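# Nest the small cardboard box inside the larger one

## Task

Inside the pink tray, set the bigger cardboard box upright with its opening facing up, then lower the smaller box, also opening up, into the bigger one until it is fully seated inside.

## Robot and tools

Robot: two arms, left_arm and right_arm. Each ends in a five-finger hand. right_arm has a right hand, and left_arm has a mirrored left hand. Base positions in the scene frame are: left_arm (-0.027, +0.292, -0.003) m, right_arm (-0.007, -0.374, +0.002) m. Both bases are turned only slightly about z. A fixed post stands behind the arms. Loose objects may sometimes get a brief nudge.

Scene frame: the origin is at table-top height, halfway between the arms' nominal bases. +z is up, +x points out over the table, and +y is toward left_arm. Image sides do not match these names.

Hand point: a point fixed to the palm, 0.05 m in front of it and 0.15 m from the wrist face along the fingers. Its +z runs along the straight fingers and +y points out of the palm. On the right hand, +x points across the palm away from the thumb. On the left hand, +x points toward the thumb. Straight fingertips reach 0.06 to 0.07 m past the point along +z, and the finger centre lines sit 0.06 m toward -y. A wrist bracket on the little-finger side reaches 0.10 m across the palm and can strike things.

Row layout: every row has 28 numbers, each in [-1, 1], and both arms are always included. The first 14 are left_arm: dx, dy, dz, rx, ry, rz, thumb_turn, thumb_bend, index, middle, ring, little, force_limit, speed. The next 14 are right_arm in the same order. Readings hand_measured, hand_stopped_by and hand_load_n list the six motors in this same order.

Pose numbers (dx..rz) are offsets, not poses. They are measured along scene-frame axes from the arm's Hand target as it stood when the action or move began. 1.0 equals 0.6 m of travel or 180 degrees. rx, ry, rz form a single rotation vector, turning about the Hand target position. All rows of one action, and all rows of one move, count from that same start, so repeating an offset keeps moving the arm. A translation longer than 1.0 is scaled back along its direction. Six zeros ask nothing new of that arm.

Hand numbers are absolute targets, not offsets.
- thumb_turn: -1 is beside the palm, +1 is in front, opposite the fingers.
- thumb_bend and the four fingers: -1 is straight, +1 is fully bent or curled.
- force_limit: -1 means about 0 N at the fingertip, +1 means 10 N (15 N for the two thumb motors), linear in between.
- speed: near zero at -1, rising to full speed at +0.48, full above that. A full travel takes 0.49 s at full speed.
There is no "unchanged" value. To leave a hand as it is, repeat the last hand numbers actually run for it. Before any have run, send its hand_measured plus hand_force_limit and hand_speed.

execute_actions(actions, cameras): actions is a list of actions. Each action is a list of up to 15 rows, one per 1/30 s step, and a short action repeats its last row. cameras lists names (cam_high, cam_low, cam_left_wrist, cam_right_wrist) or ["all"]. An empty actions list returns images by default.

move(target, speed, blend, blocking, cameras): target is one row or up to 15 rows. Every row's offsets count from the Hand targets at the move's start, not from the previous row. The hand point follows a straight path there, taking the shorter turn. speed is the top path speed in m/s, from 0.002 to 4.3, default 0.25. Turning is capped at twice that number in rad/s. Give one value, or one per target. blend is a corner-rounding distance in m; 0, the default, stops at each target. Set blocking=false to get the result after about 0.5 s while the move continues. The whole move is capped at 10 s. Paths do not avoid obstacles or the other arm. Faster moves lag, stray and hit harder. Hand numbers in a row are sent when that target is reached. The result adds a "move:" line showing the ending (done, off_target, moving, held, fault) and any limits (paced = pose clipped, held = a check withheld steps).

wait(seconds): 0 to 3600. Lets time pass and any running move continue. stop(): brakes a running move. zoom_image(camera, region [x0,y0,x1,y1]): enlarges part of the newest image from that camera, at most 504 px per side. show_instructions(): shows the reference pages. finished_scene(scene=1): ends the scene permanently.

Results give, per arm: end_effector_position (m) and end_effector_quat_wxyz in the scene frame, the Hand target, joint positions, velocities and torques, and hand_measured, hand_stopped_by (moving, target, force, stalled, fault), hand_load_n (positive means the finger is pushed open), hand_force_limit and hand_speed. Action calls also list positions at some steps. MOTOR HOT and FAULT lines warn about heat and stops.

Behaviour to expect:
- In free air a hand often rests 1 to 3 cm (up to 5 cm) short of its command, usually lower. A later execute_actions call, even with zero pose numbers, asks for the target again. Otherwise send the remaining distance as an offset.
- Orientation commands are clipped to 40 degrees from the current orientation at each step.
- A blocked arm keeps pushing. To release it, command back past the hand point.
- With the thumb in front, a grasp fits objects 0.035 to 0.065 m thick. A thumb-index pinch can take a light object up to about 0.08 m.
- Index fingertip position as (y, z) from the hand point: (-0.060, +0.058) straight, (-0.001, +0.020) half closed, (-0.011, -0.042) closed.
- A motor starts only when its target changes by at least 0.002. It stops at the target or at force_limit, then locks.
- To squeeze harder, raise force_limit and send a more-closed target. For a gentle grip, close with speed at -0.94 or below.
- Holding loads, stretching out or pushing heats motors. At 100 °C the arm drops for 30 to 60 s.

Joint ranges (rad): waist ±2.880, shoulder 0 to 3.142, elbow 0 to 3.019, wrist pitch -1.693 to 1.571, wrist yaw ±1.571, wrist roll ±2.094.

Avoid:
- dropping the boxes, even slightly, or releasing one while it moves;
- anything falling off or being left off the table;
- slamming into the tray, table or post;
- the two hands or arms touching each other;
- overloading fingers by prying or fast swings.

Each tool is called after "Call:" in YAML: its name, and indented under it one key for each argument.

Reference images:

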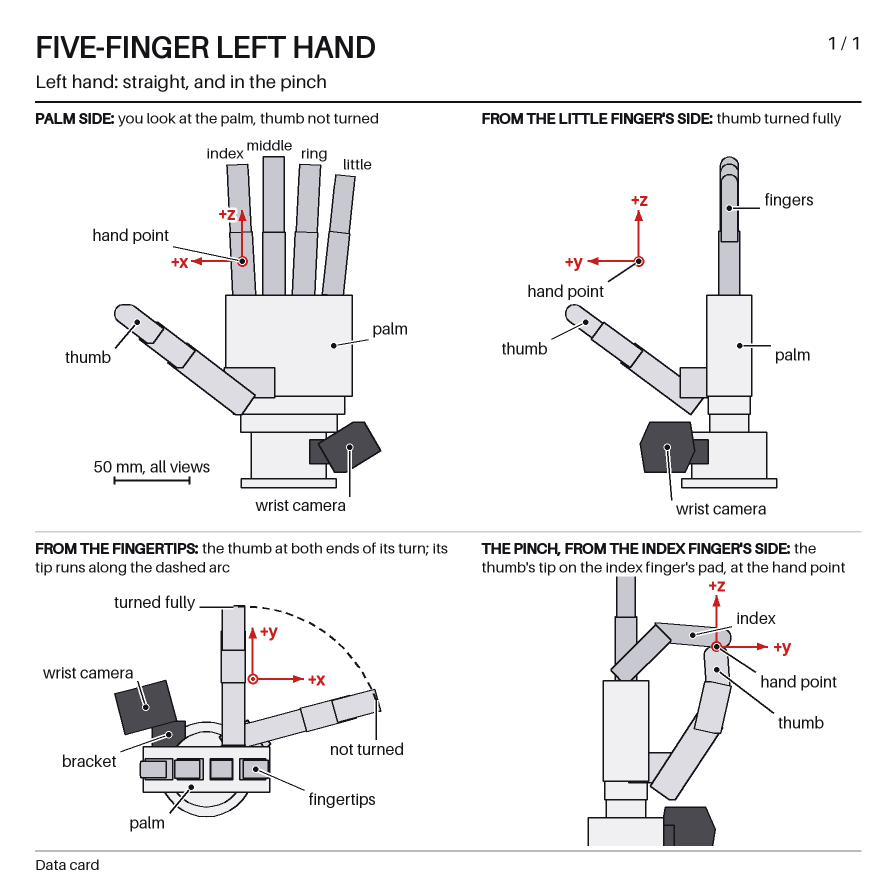

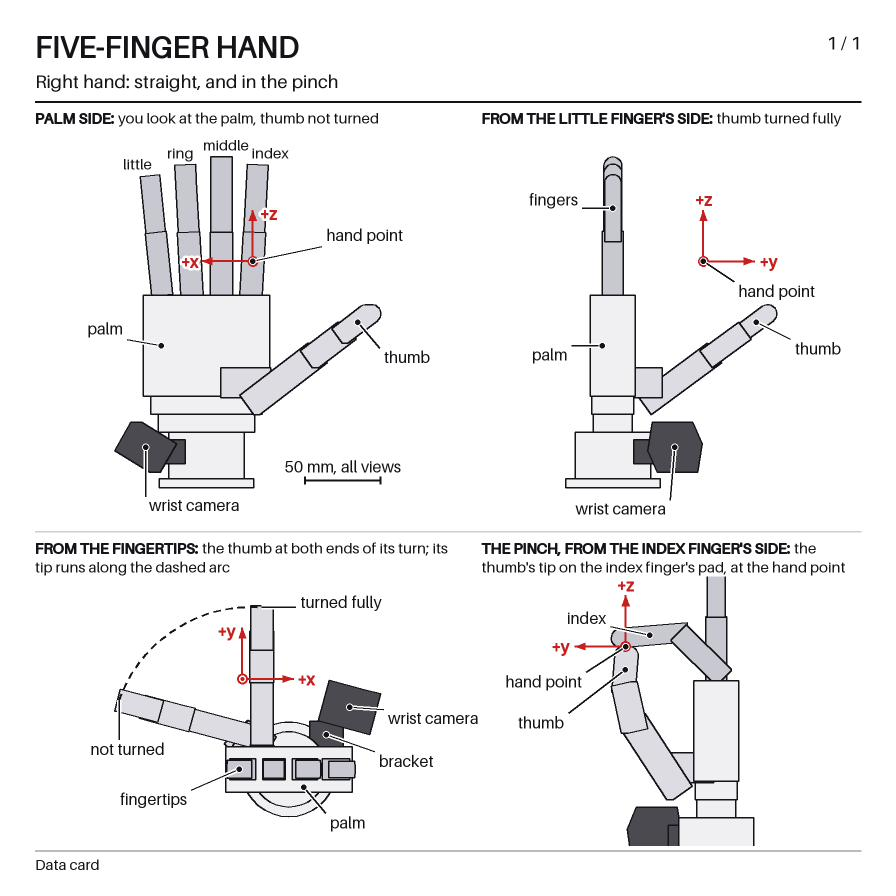

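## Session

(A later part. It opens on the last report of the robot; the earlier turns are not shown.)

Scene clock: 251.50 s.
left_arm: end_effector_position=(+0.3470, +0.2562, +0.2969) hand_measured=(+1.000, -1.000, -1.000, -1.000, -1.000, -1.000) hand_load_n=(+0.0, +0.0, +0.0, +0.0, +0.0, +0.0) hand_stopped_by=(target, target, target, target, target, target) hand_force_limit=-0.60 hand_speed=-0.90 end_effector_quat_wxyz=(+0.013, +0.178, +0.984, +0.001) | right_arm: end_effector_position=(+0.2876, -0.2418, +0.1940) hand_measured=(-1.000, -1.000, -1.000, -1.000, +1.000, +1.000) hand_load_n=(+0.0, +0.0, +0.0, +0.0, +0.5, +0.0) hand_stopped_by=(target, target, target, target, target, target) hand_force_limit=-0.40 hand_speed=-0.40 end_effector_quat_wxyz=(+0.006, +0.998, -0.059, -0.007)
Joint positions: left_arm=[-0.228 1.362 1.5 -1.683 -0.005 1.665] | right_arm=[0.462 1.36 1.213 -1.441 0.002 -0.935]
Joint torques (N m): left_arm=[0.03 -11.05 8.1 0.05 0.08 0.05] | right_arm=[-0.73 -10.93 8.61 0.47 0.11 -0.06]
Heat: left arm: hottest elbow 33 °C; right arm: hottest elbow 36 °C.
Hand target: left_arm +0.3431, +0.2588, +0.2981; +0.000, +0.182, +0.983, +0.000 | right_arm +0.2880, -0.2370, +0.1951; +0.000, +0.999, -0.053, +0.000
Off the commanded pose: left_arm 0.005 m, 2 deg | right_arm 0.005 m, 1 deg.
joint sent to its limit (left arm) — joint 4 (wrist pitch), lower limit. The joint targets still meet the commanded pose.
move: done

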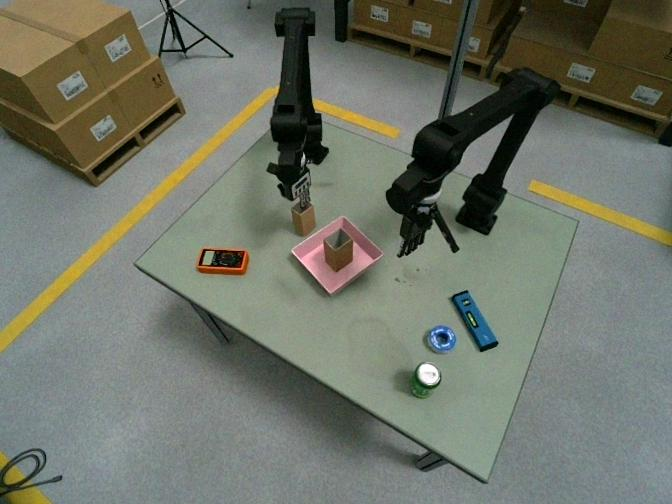

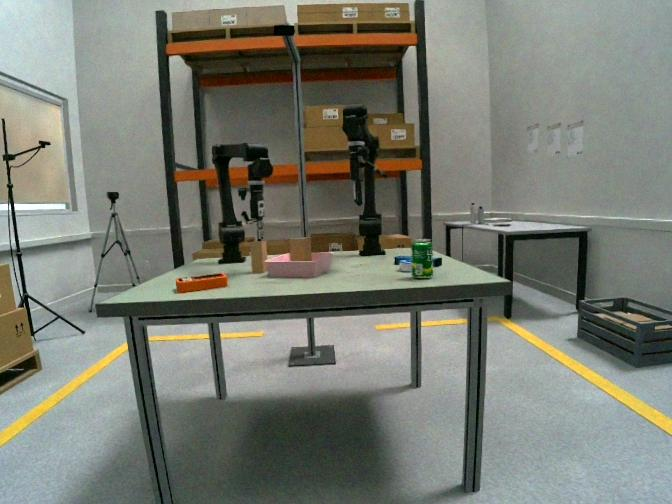

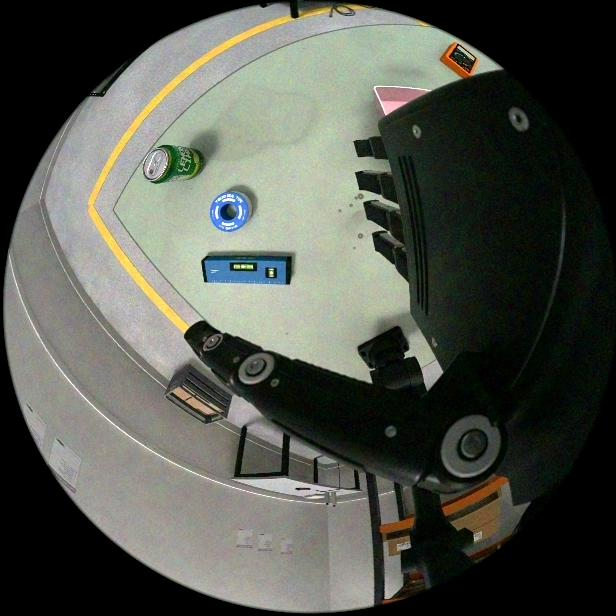

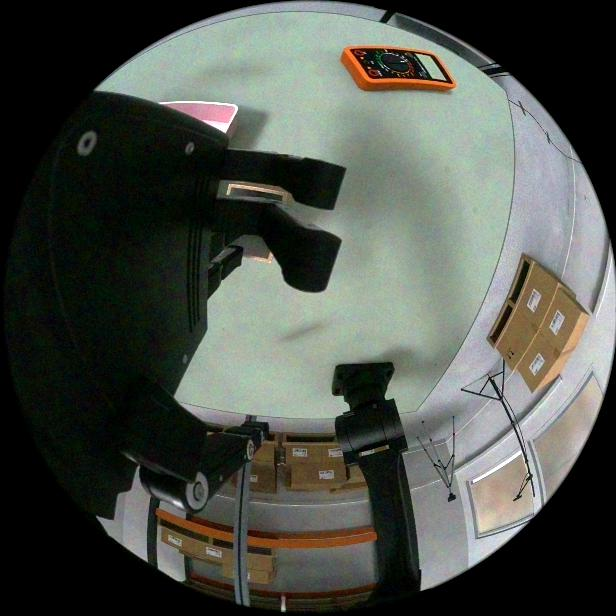

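Call:
move:
  target: [0,0,0,0,0,0,1,-1.0,-1,-1,-1,-1,-0.6,-0.9,0.0055,-0.001,-0.04,0,0,0,-1,-1,-1,-1,1,1,-0.4,-0.4]
  speed: 0.04
  cameras: ["all"]

Call:
zoom_image:
  camera: "cam_high"
  region: [260, 170, 340, 250]

Call:
zoom_image:
  camera: "cam_low"
  region: [220, 190, 300, 290]

Call:
zoom_image:
  camera: "cam_right_wrist"
  region: [180, 130, 380, 330]

Scene clock: 258.50 s.
left_arm: end_effector_position=(+0.3470, +0.2562, +0.2969) hand_measured=(+1.000, -1.000, -1.000, -1.000, -1.000, -1.000) hand_load_n=(+0.0, +0.0, +0.0, +0.0, +0.0, +0.0) hand_stopped_by=(target, target, target, target, target, target) hand_force_limit=-0.60 hand_speed=-0.90 end_effector_quat_wxyz=(+0.013, +0.178, +0.984, +0.001) | right_arm: end_effector_position=(+0.2888, -0.2403, +0.1857) hand_measured=(-1.000, -1.000, -1.000, -1.000, +1.000, +1.000) hand_load_n=(+0.0, +0.0, -2.0, -0.5, +0.0, +0.0) hand_stopped_by=(target, target, target, target, target, target) hand_force_limit=-0.40 hand_speed=-0.40 end_effector_quat_wxyz=(-0.003, +0.998, -0.059, +0.004)
Joint positions: left_arm=[-0.228 1.362 1.5 -1.683 -0.005 1.665] | right_arm=[0.462 1.348 1.184 -1.397 -0.001 -0.935]
Joint torques (N m): left_arm=[0.03 -11.05 8.1 0.05 0.08 0.05] | right_arm=[-1.2 -8.12 6.98 1.22 0.25 -0.12]
Heat: left arm: hottest elbow 33 °C; right arm: hottest elbow 36 °C.
Hand target: left_arm +0.3431, +0.2588, +0.2981; +0.000, +0.182, +0.983, +0.000 | right_arm +0.2913, -0.2376, +0.1710; +0.000, +0.999, -0.052, +0.000
Off the commanded pose: left_arm 0.005 m, 2 deg | right_arm 0.015 m, 1 deg.
joint sent to its limit (left arm) — joint 4 (wrist pitch), lower limit. The joint targets still meet the commanded pose.
move: off_target (right_arm)

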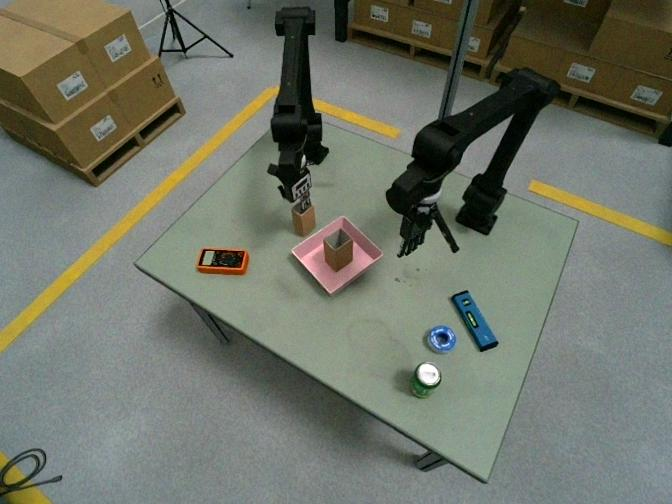

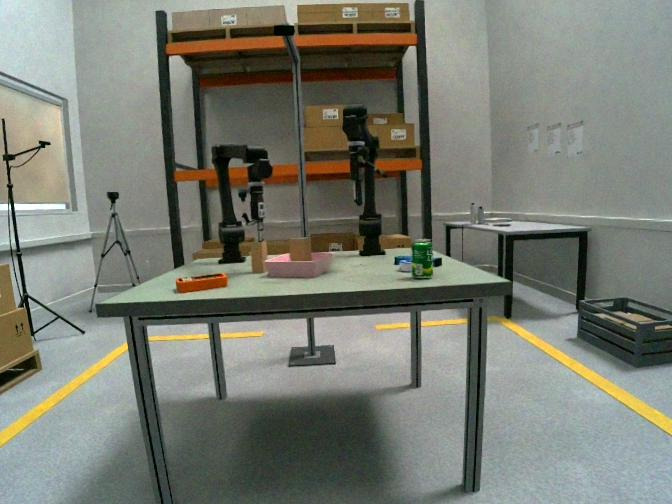

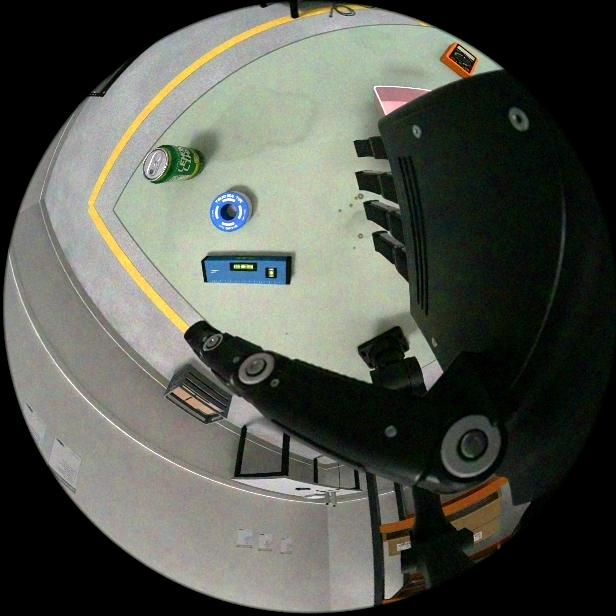

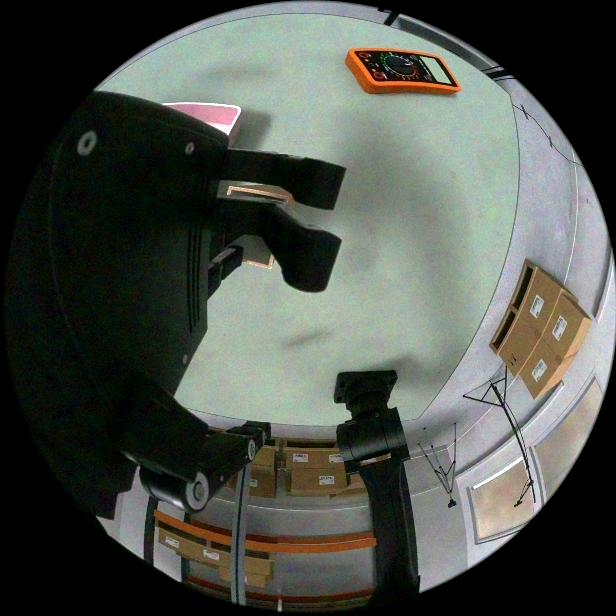

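Scaled by 6.300.

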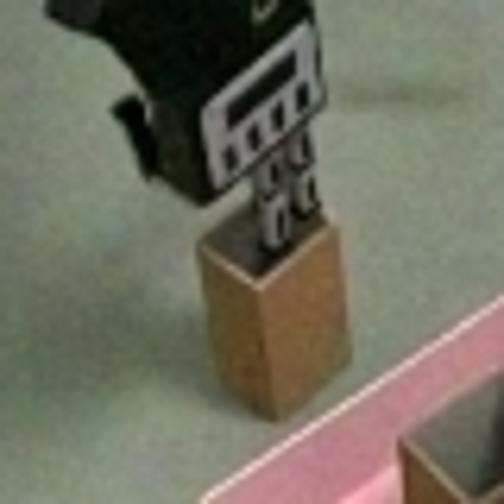

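Scaled by 5.040.

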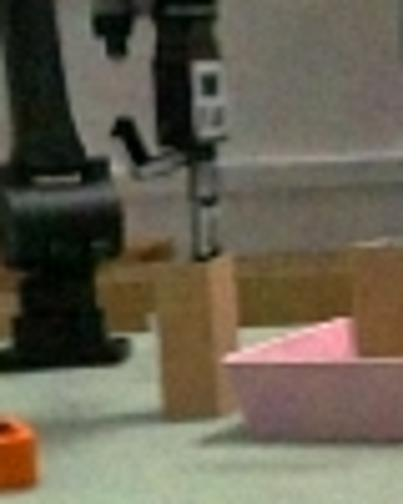

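Scaled by 2.520 from the camera's image (finer frame: 880x880).

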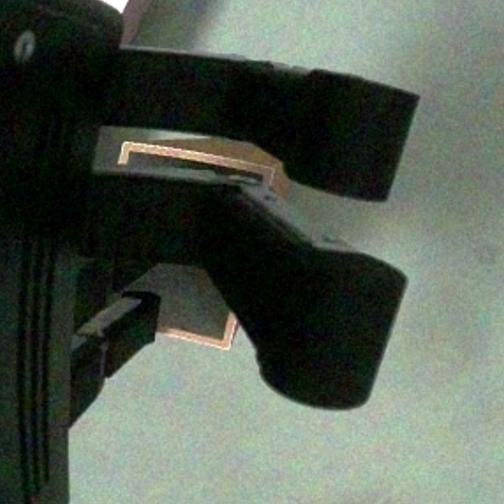

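Call:
move:
  target:
    - [0,0,0,0,0,0,1,-1.0,-1,-1,-1,-1,-0.6,-0.9,0,0,0.05,0,0,0,-1,-1,-1,-1,1,1,-0.4,-0.4]
    - [0,0,0,0,0,0,1,-1.0,-1,-1,-1,-1,-0.6,-0.9,0.0087,-0.0115,0.05,0,0,0,-1,-1,-1,-1,1,1,-0.4,-0.4]
  speed: 0.05
  cameras: ["all"]

Call:
zoom_image:
  camera: "cam_high"
  region: [270, 180, 330, 240]

Call:
zoom_image:
  camera: "cam_low"
  region: [220, 190, 300, 290]

Call:
zoom_image:
  camera: "cam_right_wrist"
  region: [180, 130, 380, 330]

Scene clock: 265.27 s.
left_arm: end_effector_position=(+0.3470, +0.2562, +0.2969) hand_measured=(+1.000, -1.000, -1.000, -1.000, -1.000, -1.000) hand_load_n=(+0.0, +0.0, +0.0, +0.0, +0.0, +0.0) hand_stopped_by=(target, target, target, target, target, target) hand_force_limit=-0.60 hand_speed=-0.90 end_effector_quat_wxyz=(+0.013, +0.178, +0.984, +0.001) | right_arm: end_effector_position=(+0.2849, -0.2450, +0.1914) hand_measured=(-1.000, -1.000, -1.000, -1.000, +1.000, +1.000) hand_load_n=(+0.0, +0.0, +0.0, +0.0, +0.0, +0.0) hand_stopped_by=(target, target, target, target, target, target) hand_force_limit=-0.40 hand_speed=-0.40 end_effector_quat_wxyz=(+0.003, +0.999, -0.051, -0.007)
Joint positions: left_arm=[-0.228 1.362 1.5 -1.683 -0.005 1.665] | right_arm=[0.458 1.348 1.195 -1.433 -0.001 -0.953]
Joint torques (N m): left_arm=[0.03 -11.11 8.12 0.05 0.09 0.04] | right_arm=[-2.84 -8.88 12.01 -0.34 0.27 -0.11]
Heat: left arm: hottest elbow 33 °C; right arm: hottest elbow 36 °C.
Hand target: left_arm +0.3431, +0.2588, +0.2981; +0.000, +0.182, +0.983, +0.000 | right_arm +0.2965, -0.2445, +0.2009; +0.000, +0.999, -0.053, +0.000
Off the commanded pose: left_arm 0.005 m, 2 deg | right_arm 0.015 m, 1 deg.
joint sent to its limit (left arm) — joint 4 (wrist pitch), lower limit. The joint targets still meet the commanded pose.
move: off_target (right_arm)

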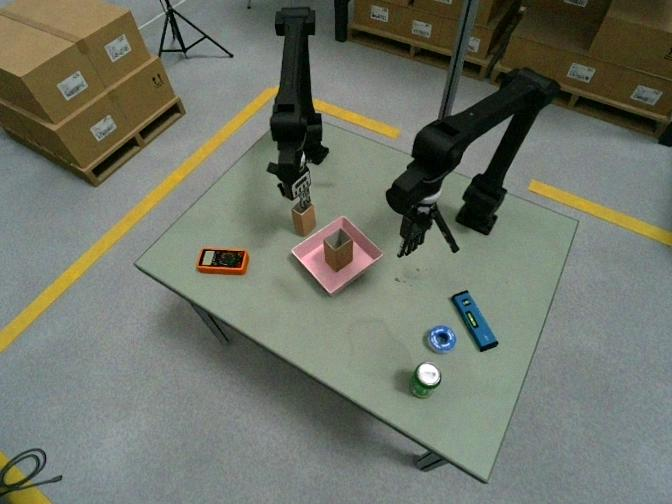

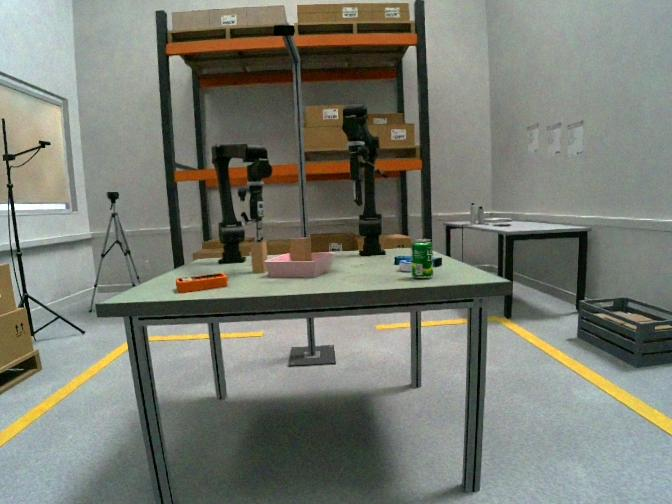

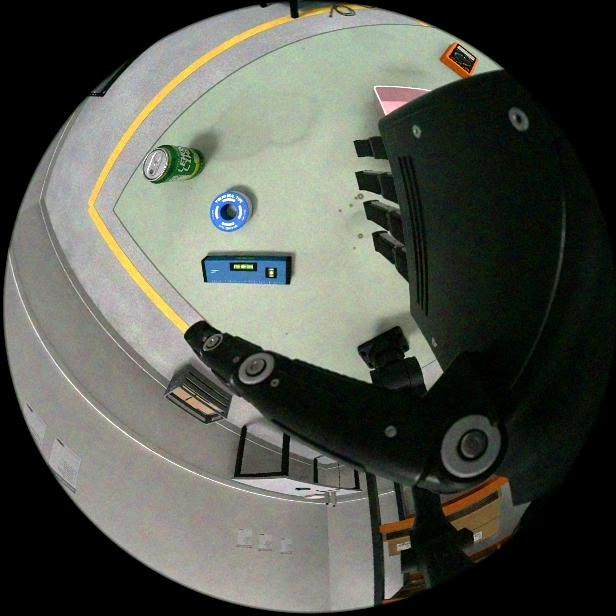

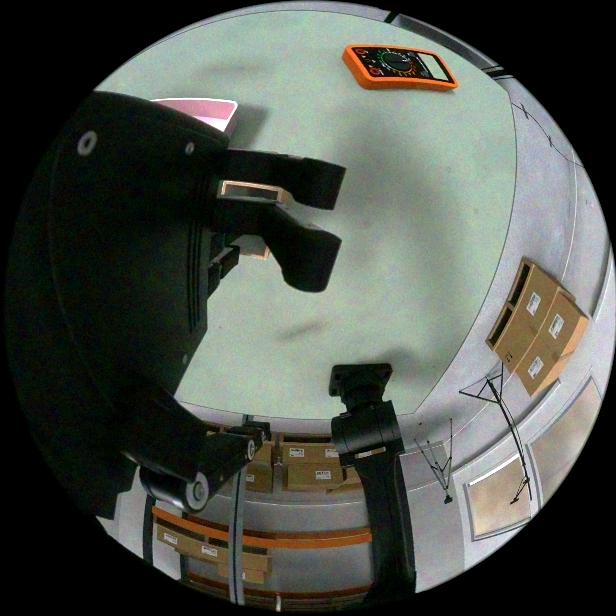

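Scaled by 8.400.

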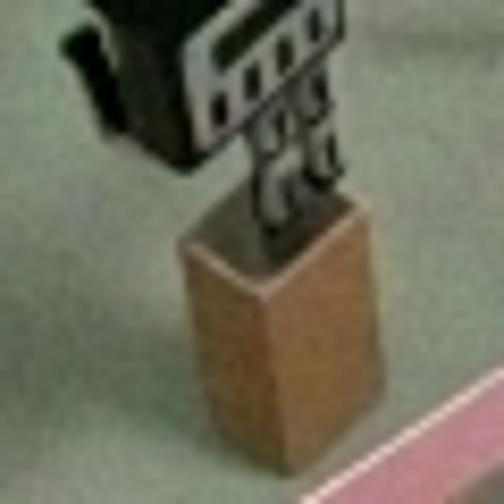

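Scaled by 5.040.

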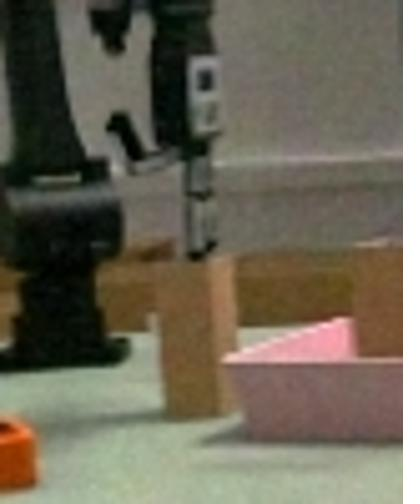

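Scaled by 2.520 from the camera's image (finer frame: 880x880).

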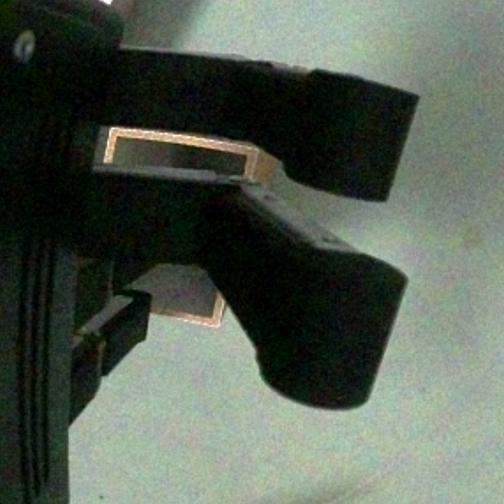

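Call:
move:
  target:
    - [0,0,0,0,0,0,1,-1.0,-1,-1,-1,-1,-0.6,-0.9,-0.0042,0.0017,0.0735,0,0,0,-1,-1,-1,-1,1,1,-0.4,-0.4]
    - [0,0,0,0,0,0,1,-1.0,-1,-1,-1,-1,-0.6,-0.9,-0.0042,0.0017,-0.005,0,0,0,-1,-1,-1,-1,1,1,-0.4,-0.4]
  speed: 0.08
  cameras: ["all"]

Call:
zoom_image:
  camera: "cam_high"
  region: [270, 180, 330, 240]

Call:
zoom_image:
  camera: "cam_low"
  region: [220, 190, 300, 290]

Call:
zoom_image:
  camera: "cam_right_wrist"
  region: [180, 130, 380, 330]

Scene clock: 270.17 s.
left_arm: end_effector_position=(+0.3470, +0.2562, +0.2969) hand_measured=(+1.000, -1.000, -1.000, -1.000, -1.000, -1.000) hand_load_n=(+0.0, +0.0, +0.0, +0.0, +0.0, +0.0) hand_stopped_by=(target, target, target, target, target, target) hand_force_limit=-0.60 hand_speed=-0.90 end_effector_quat_wxyz=(+0.013, +0.178, +0.984, +0.001) | right_arm: end_effector_position=(+0.2897, -0.2423, +0.2020) hand_measured=(-1.000, -1.000, -1.000, -1.000, +1.000, +1.000) hand_load_n=(+0.0, +0.0, +0.0, +0.0, +0.0, +0.0) hand_stopped_by=(target, target, target, target, target, target) hand_force_limit=-0.40 hand_speed=-0.40 end_effector_quat_wxyz=(+0.000, +0.999, -0.051, -0.001)
Joint positions: left_arm=[-0.228 1.362 1.5 -1.683 -0.005 1.665] | right_arm=[0.458 1.348 1.225 -1.449 -0.001 -0.954]
Joint torques (N m): left_arm=[0.09 -11.11 8.12 0.05 0.08 0.04] | right_arm=[-2.43 -9.17 8.58 0.47 0.25 -0.09]
Heat: left arm: hottest elbow 33 °C; right arm: hottest elbow 36 °C.
Hand target: left_arm +0.3431, +0.2588, +0.2981; +0.000, +0.182, +0.983, +0.000 | right_arm +0.2939, -0.2435, +0.1979; +0.000, +0.999, -0.053, +0.000
Off the commanded pose: left_arm 0.005 m, 2 deg | right_arm 0.006 m, 0 deg.
joint sent to its limit (left arm) — joint 4 (wrist pitch), lower limit. The joint targets still meet the commanded pose.
move: done

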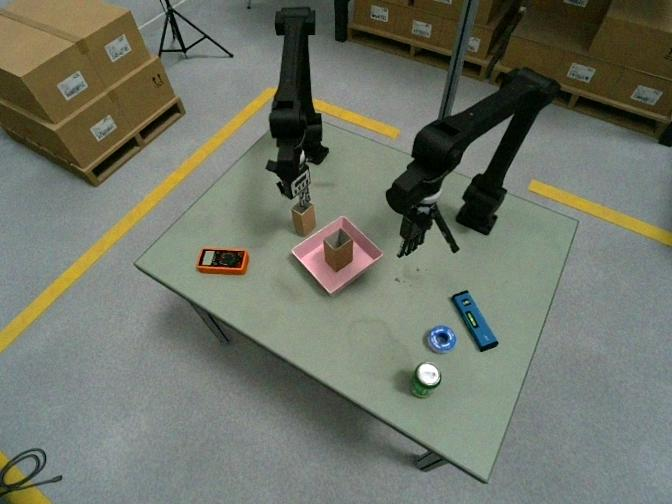

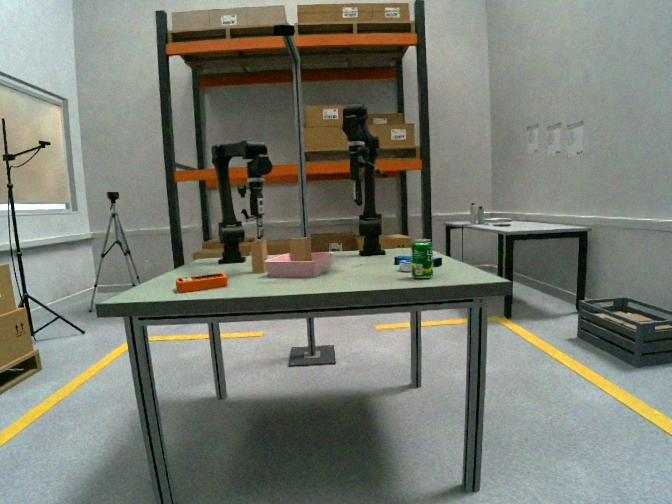

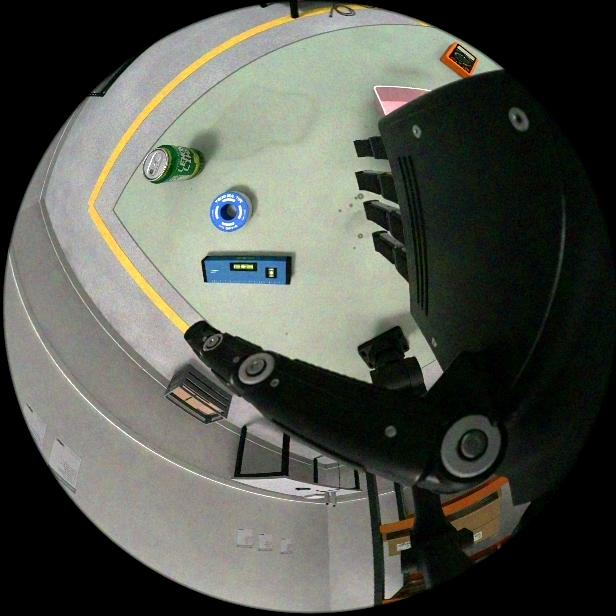

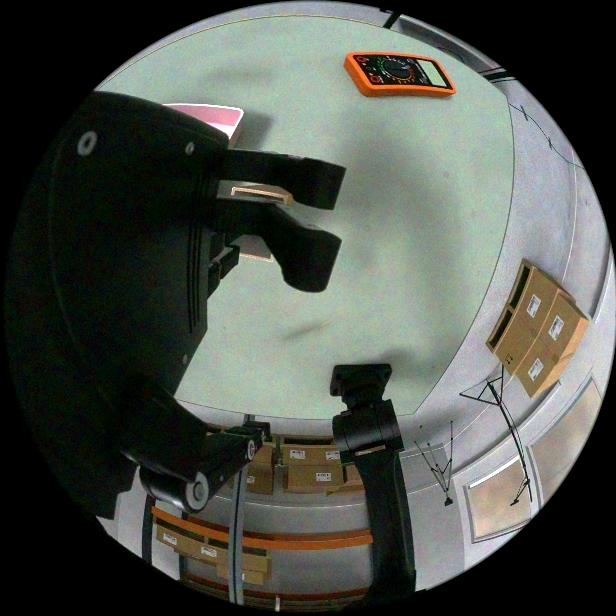

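Scaled by 8.400.

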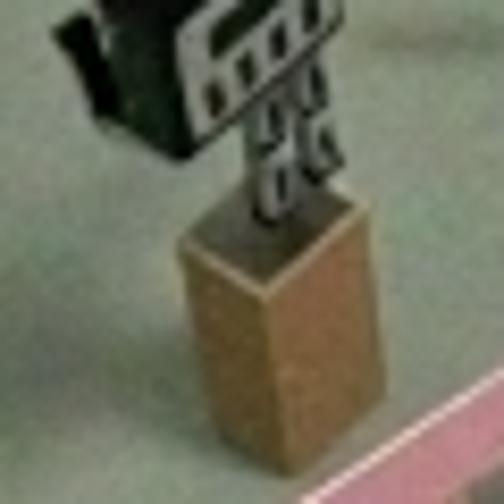

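Scaled by 5.040.

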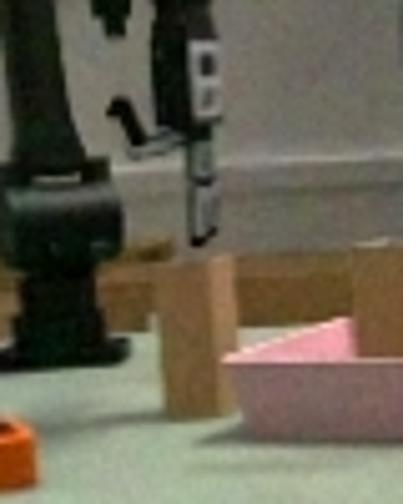

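Scaled by 2.520 from the camera's image (finer frame: 880x880).

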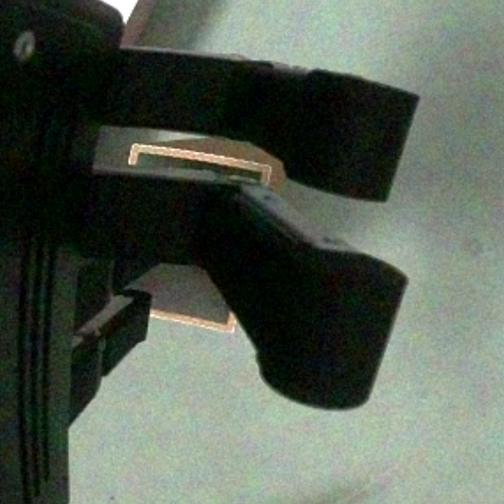

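Call:
move:
  target:
    - [0,0,0,0,0,0,1,-1.0,-1,-1,-1,-1,-0.6,-0.9,0.0132,-0.0075,0.06,0,0,0,-1,-1,-1,-1,1,1,-0.4,-0.4]
    - [0,0,0,0,0,0,1,-1.0,-1,-1,-1,-1,-0.6,-0.9,0.0132,-0.0075,-0.01,0,0,0,-1,-1,-1,-1,1,1,-0.4,-0.4]
  speed: 0.08
  cameras: ["cam_high","cam_low","cam_right_wrist"]

Call:
zoom_image:
  camera: "cam_high"
  region: [270, 180, 330, 240]

Call:
zoom_image:
  camera: "cam_low"
  region: [230, 200, 290, 290]

Call:
zoom_image:
  camera: "cam_right_wrist"
  region: [180, 130, 380, 330]

Scene clock: 280.43 s.
left_arm: end_effector_position=(+0.3470, +0.2562, +0.2969) hand_measured=(+1.000, -1.000, -1.000, -1.000, -1.000, -1.000) hand_load_n=(+0.0, +0.0, +0.0, +0.0, +0.0, +0.0) hand_stopped_by=(target, target, target, target, target, target) hand_force_limit=-0.60 hand_speed=-0.90 end_effector_quat_wxyz=(+0.013, +0.178, +0.984, +0.001) | right_arm: end_effector_position=(+0.2966, -0.2450, +0.1963) hand_measured=(-1.000, -1.000, -1.000, -1.000, +1.000, +1.000) hand_load_n=(+0.5, +0.0, +0.0, +0.0, +0.0, +0.5) hand_stopped_by=(target, target, target, target, target, target) hand_force_limit=-0.40 hand_speed=-0.40 end_effector_quat_wxyz=(-0.001, +0.999, -0.051, +0.000)
Joint positions: left_arm=[-0.228 1.362 1.5 -1.683 -0.005 1.665] | right_arm=[0.444 1.362 1.224 -1.433 -0.001 -0.969]
Joint torques (N m): left_arm=[0.03 -11.05 8.1 0.05 0.08 0.04] | right_arm=[-2.9 -9.05 8.62 0.54 0.26 -0.15]
Heat: left arm: hottest elbow 33 °C; right arm: hottest elbow 35 °C.
Hand target: left_arm +0.3431, +0.2588, +0.2981; +0.000, +0.182, +0.983, +0.000 | right_arm +0.3019, -0.2480, +0.1920; +0.000, +0.999, -0.052, +0.000
Off the commanded pose: left_arm 0.005 m, 2 deg | right_arm 0.007 m, 0 deg.
joint sent to its limit (left arm) — joint 4 (wrist pitch), lower limit. The joint targets still meet the commanded pose.
move: done

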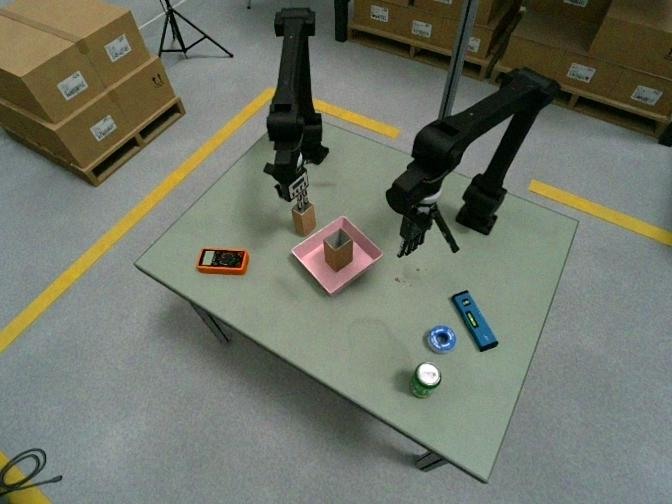

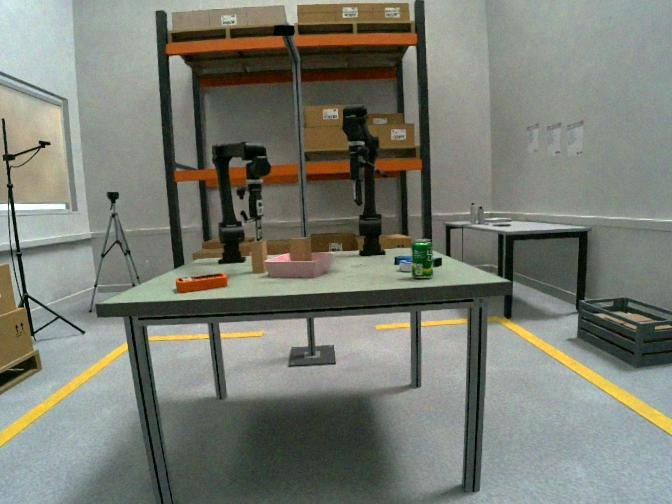

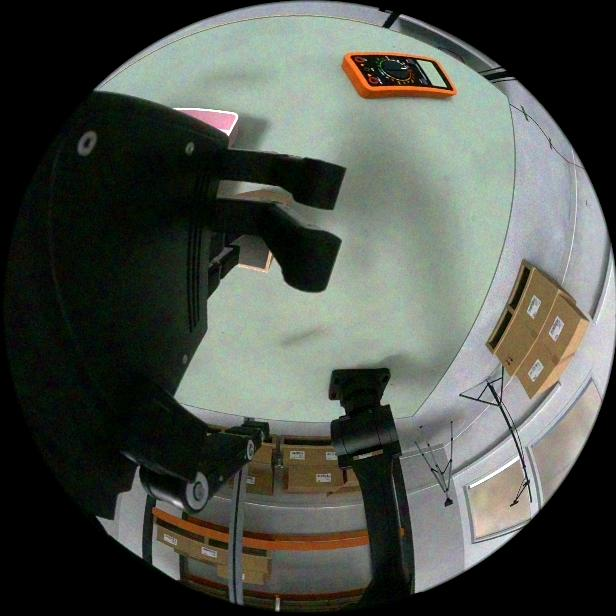

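Scaled by 8.400.

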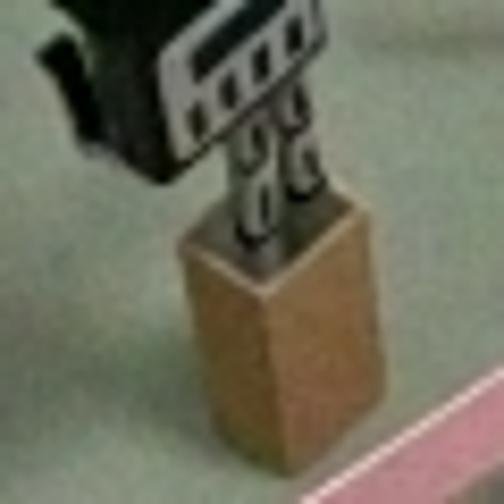

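Scaled by 5.600.

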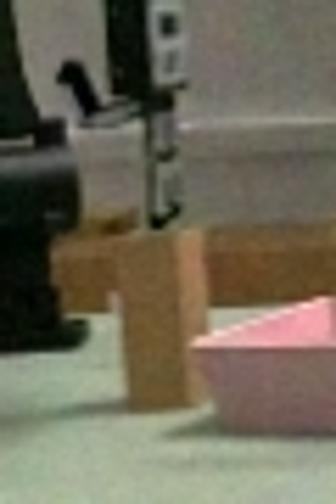

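Scaled by 2.520 from the camera's image (finer frame: 880x880).

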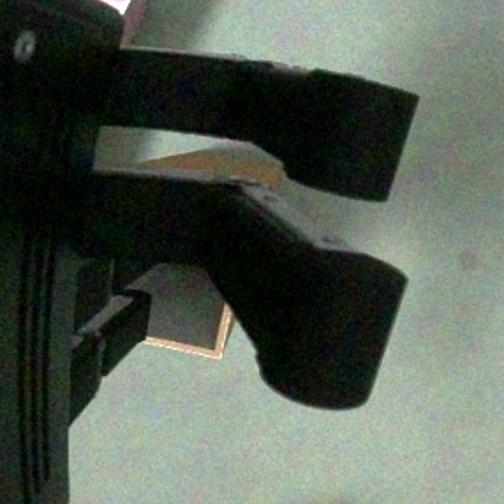

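Call:
move:
  target: [0,0,0,0,0,0,1,-1.0,-1,-1,-1,-1,-0.6,-0.9,0.0035,0,-0.03,0,0,0,-1,-1,-1,-1,1,1,-0.4,-0.4]
  speed: 0.04
  cameras: ["cam_high","cam_low","cam_right_wrist"]

Call:
zoom_image:
  camera: "cam_high"
  region: [270, 180, 330, 240]

Call:
zoom_image:
  camera: "cam_right_wrist"
  region: [180, 130, 380, 330]

Scene clock: 283.07 s.
left_arm: end_effector_position=(+0.3470, +0.2562, +0.2969) hand_measured=(+1.000, -1.000, -1.000, -1.000, -1.000, -1.000) hand_load_n=(+0.0, +0.0, +0.0, +0.0, +0.0, +0.0) hand_stopped_by=(target, target, target, target, target, target) hand_force_limit=-0.60 hand_speed=-0.90 end_effector_quat_wxyz=(+0.013, +0.178, +0.984, +0.001) | right_arm: end_effector_position=(+0.2990, -0.2444, +0.1796) hand_measured=(-1.000, -1.000, -1.000, -1.000, +1.000, +1.000) hand_load_n=(+0.0, +0.0, +0.0, +0.0, +0.0, +0.0) hand_stopped_by=(target, target, target, target, target, target) hand_force_limit=-0.40 hand_speed=-0.40 end_effector_quat_wxyz=(-0.002, +0.999, -0.051, +0.002)
Joint positions: left_arm=[-0.228 1.362 1.5 -1.683 -0.005 1.665] | right_arm=[0.442 1.372 1.19 -1.384 -0.001 -0.971]
Joint torques (N m): left_arm=[0.09 -11.05 8.1 0.05 0.09 0.04] | right_arm=[-2.96 -9.29 8.43 0.44 0.24 -0.15]
Heat: left arm: hottest elbow 33 °C; right arm: hottest elbow 35 °C.
Hand target: left_arm +0.3431, +0.2588, +0.2981; +0.000, +0.182, +0.983, +0.000 | right_arm +0.3040, -0.2479, +0.1740; +0.000, +0.999, -0.053, +0.000
Off the commanded pose: left_arm 0.005 m, 2 deg | right_arm 0.008 m, 0 deg.
joint sent to its limit (left arm) — joint 4 (wrist pitch), lower limit. The joint targets still meet the commanded pose.
move: done

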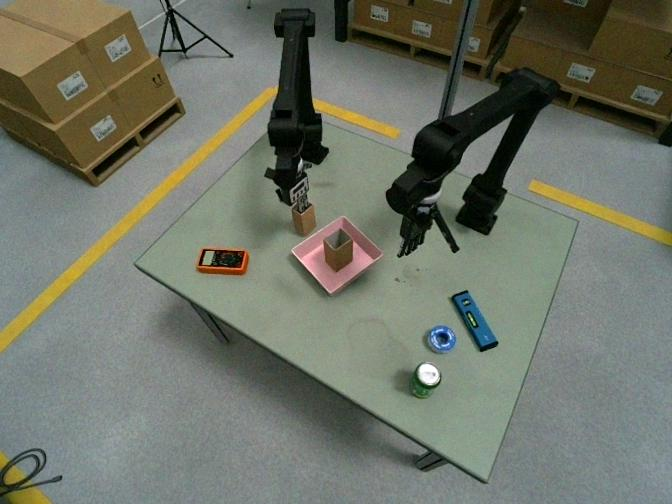

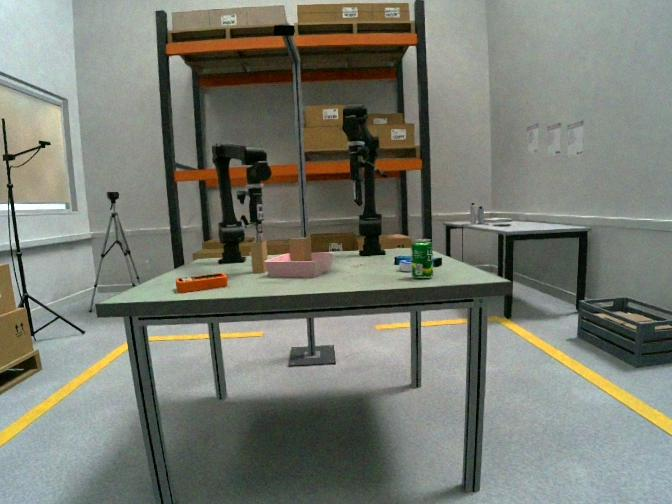

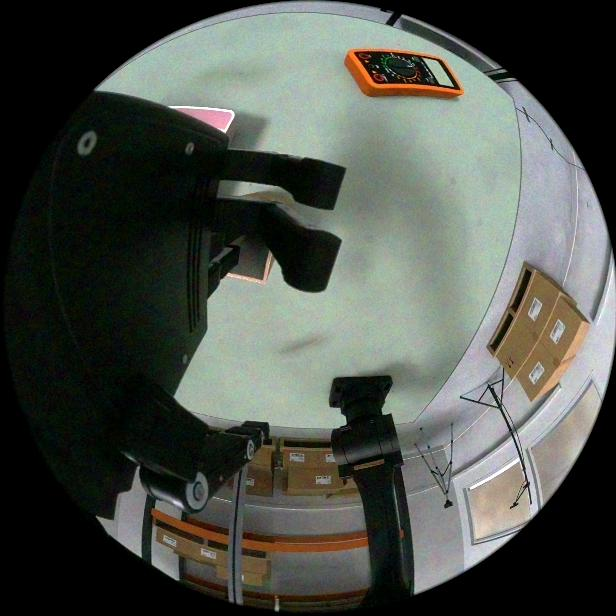

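Scaled by 8.400.

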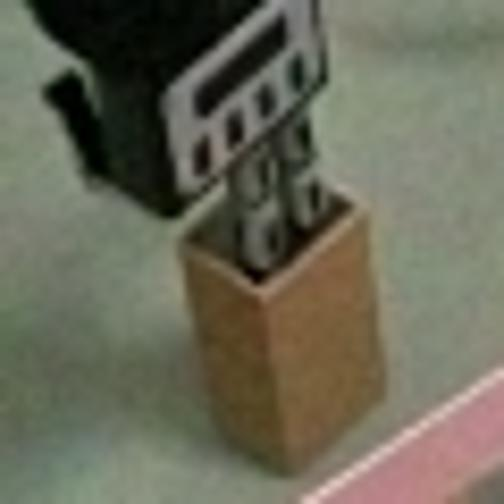

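Scaled by 2.520 from the camera's image (finer frame: 880x880).

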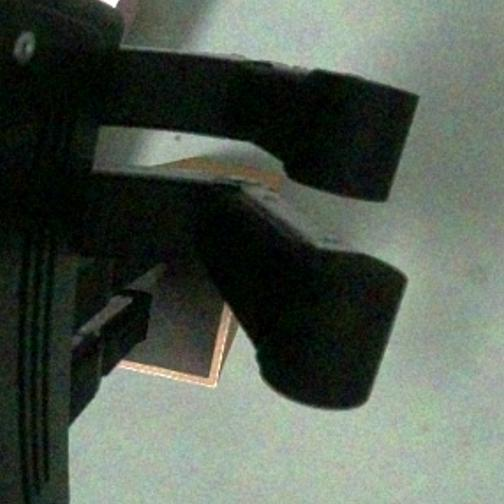

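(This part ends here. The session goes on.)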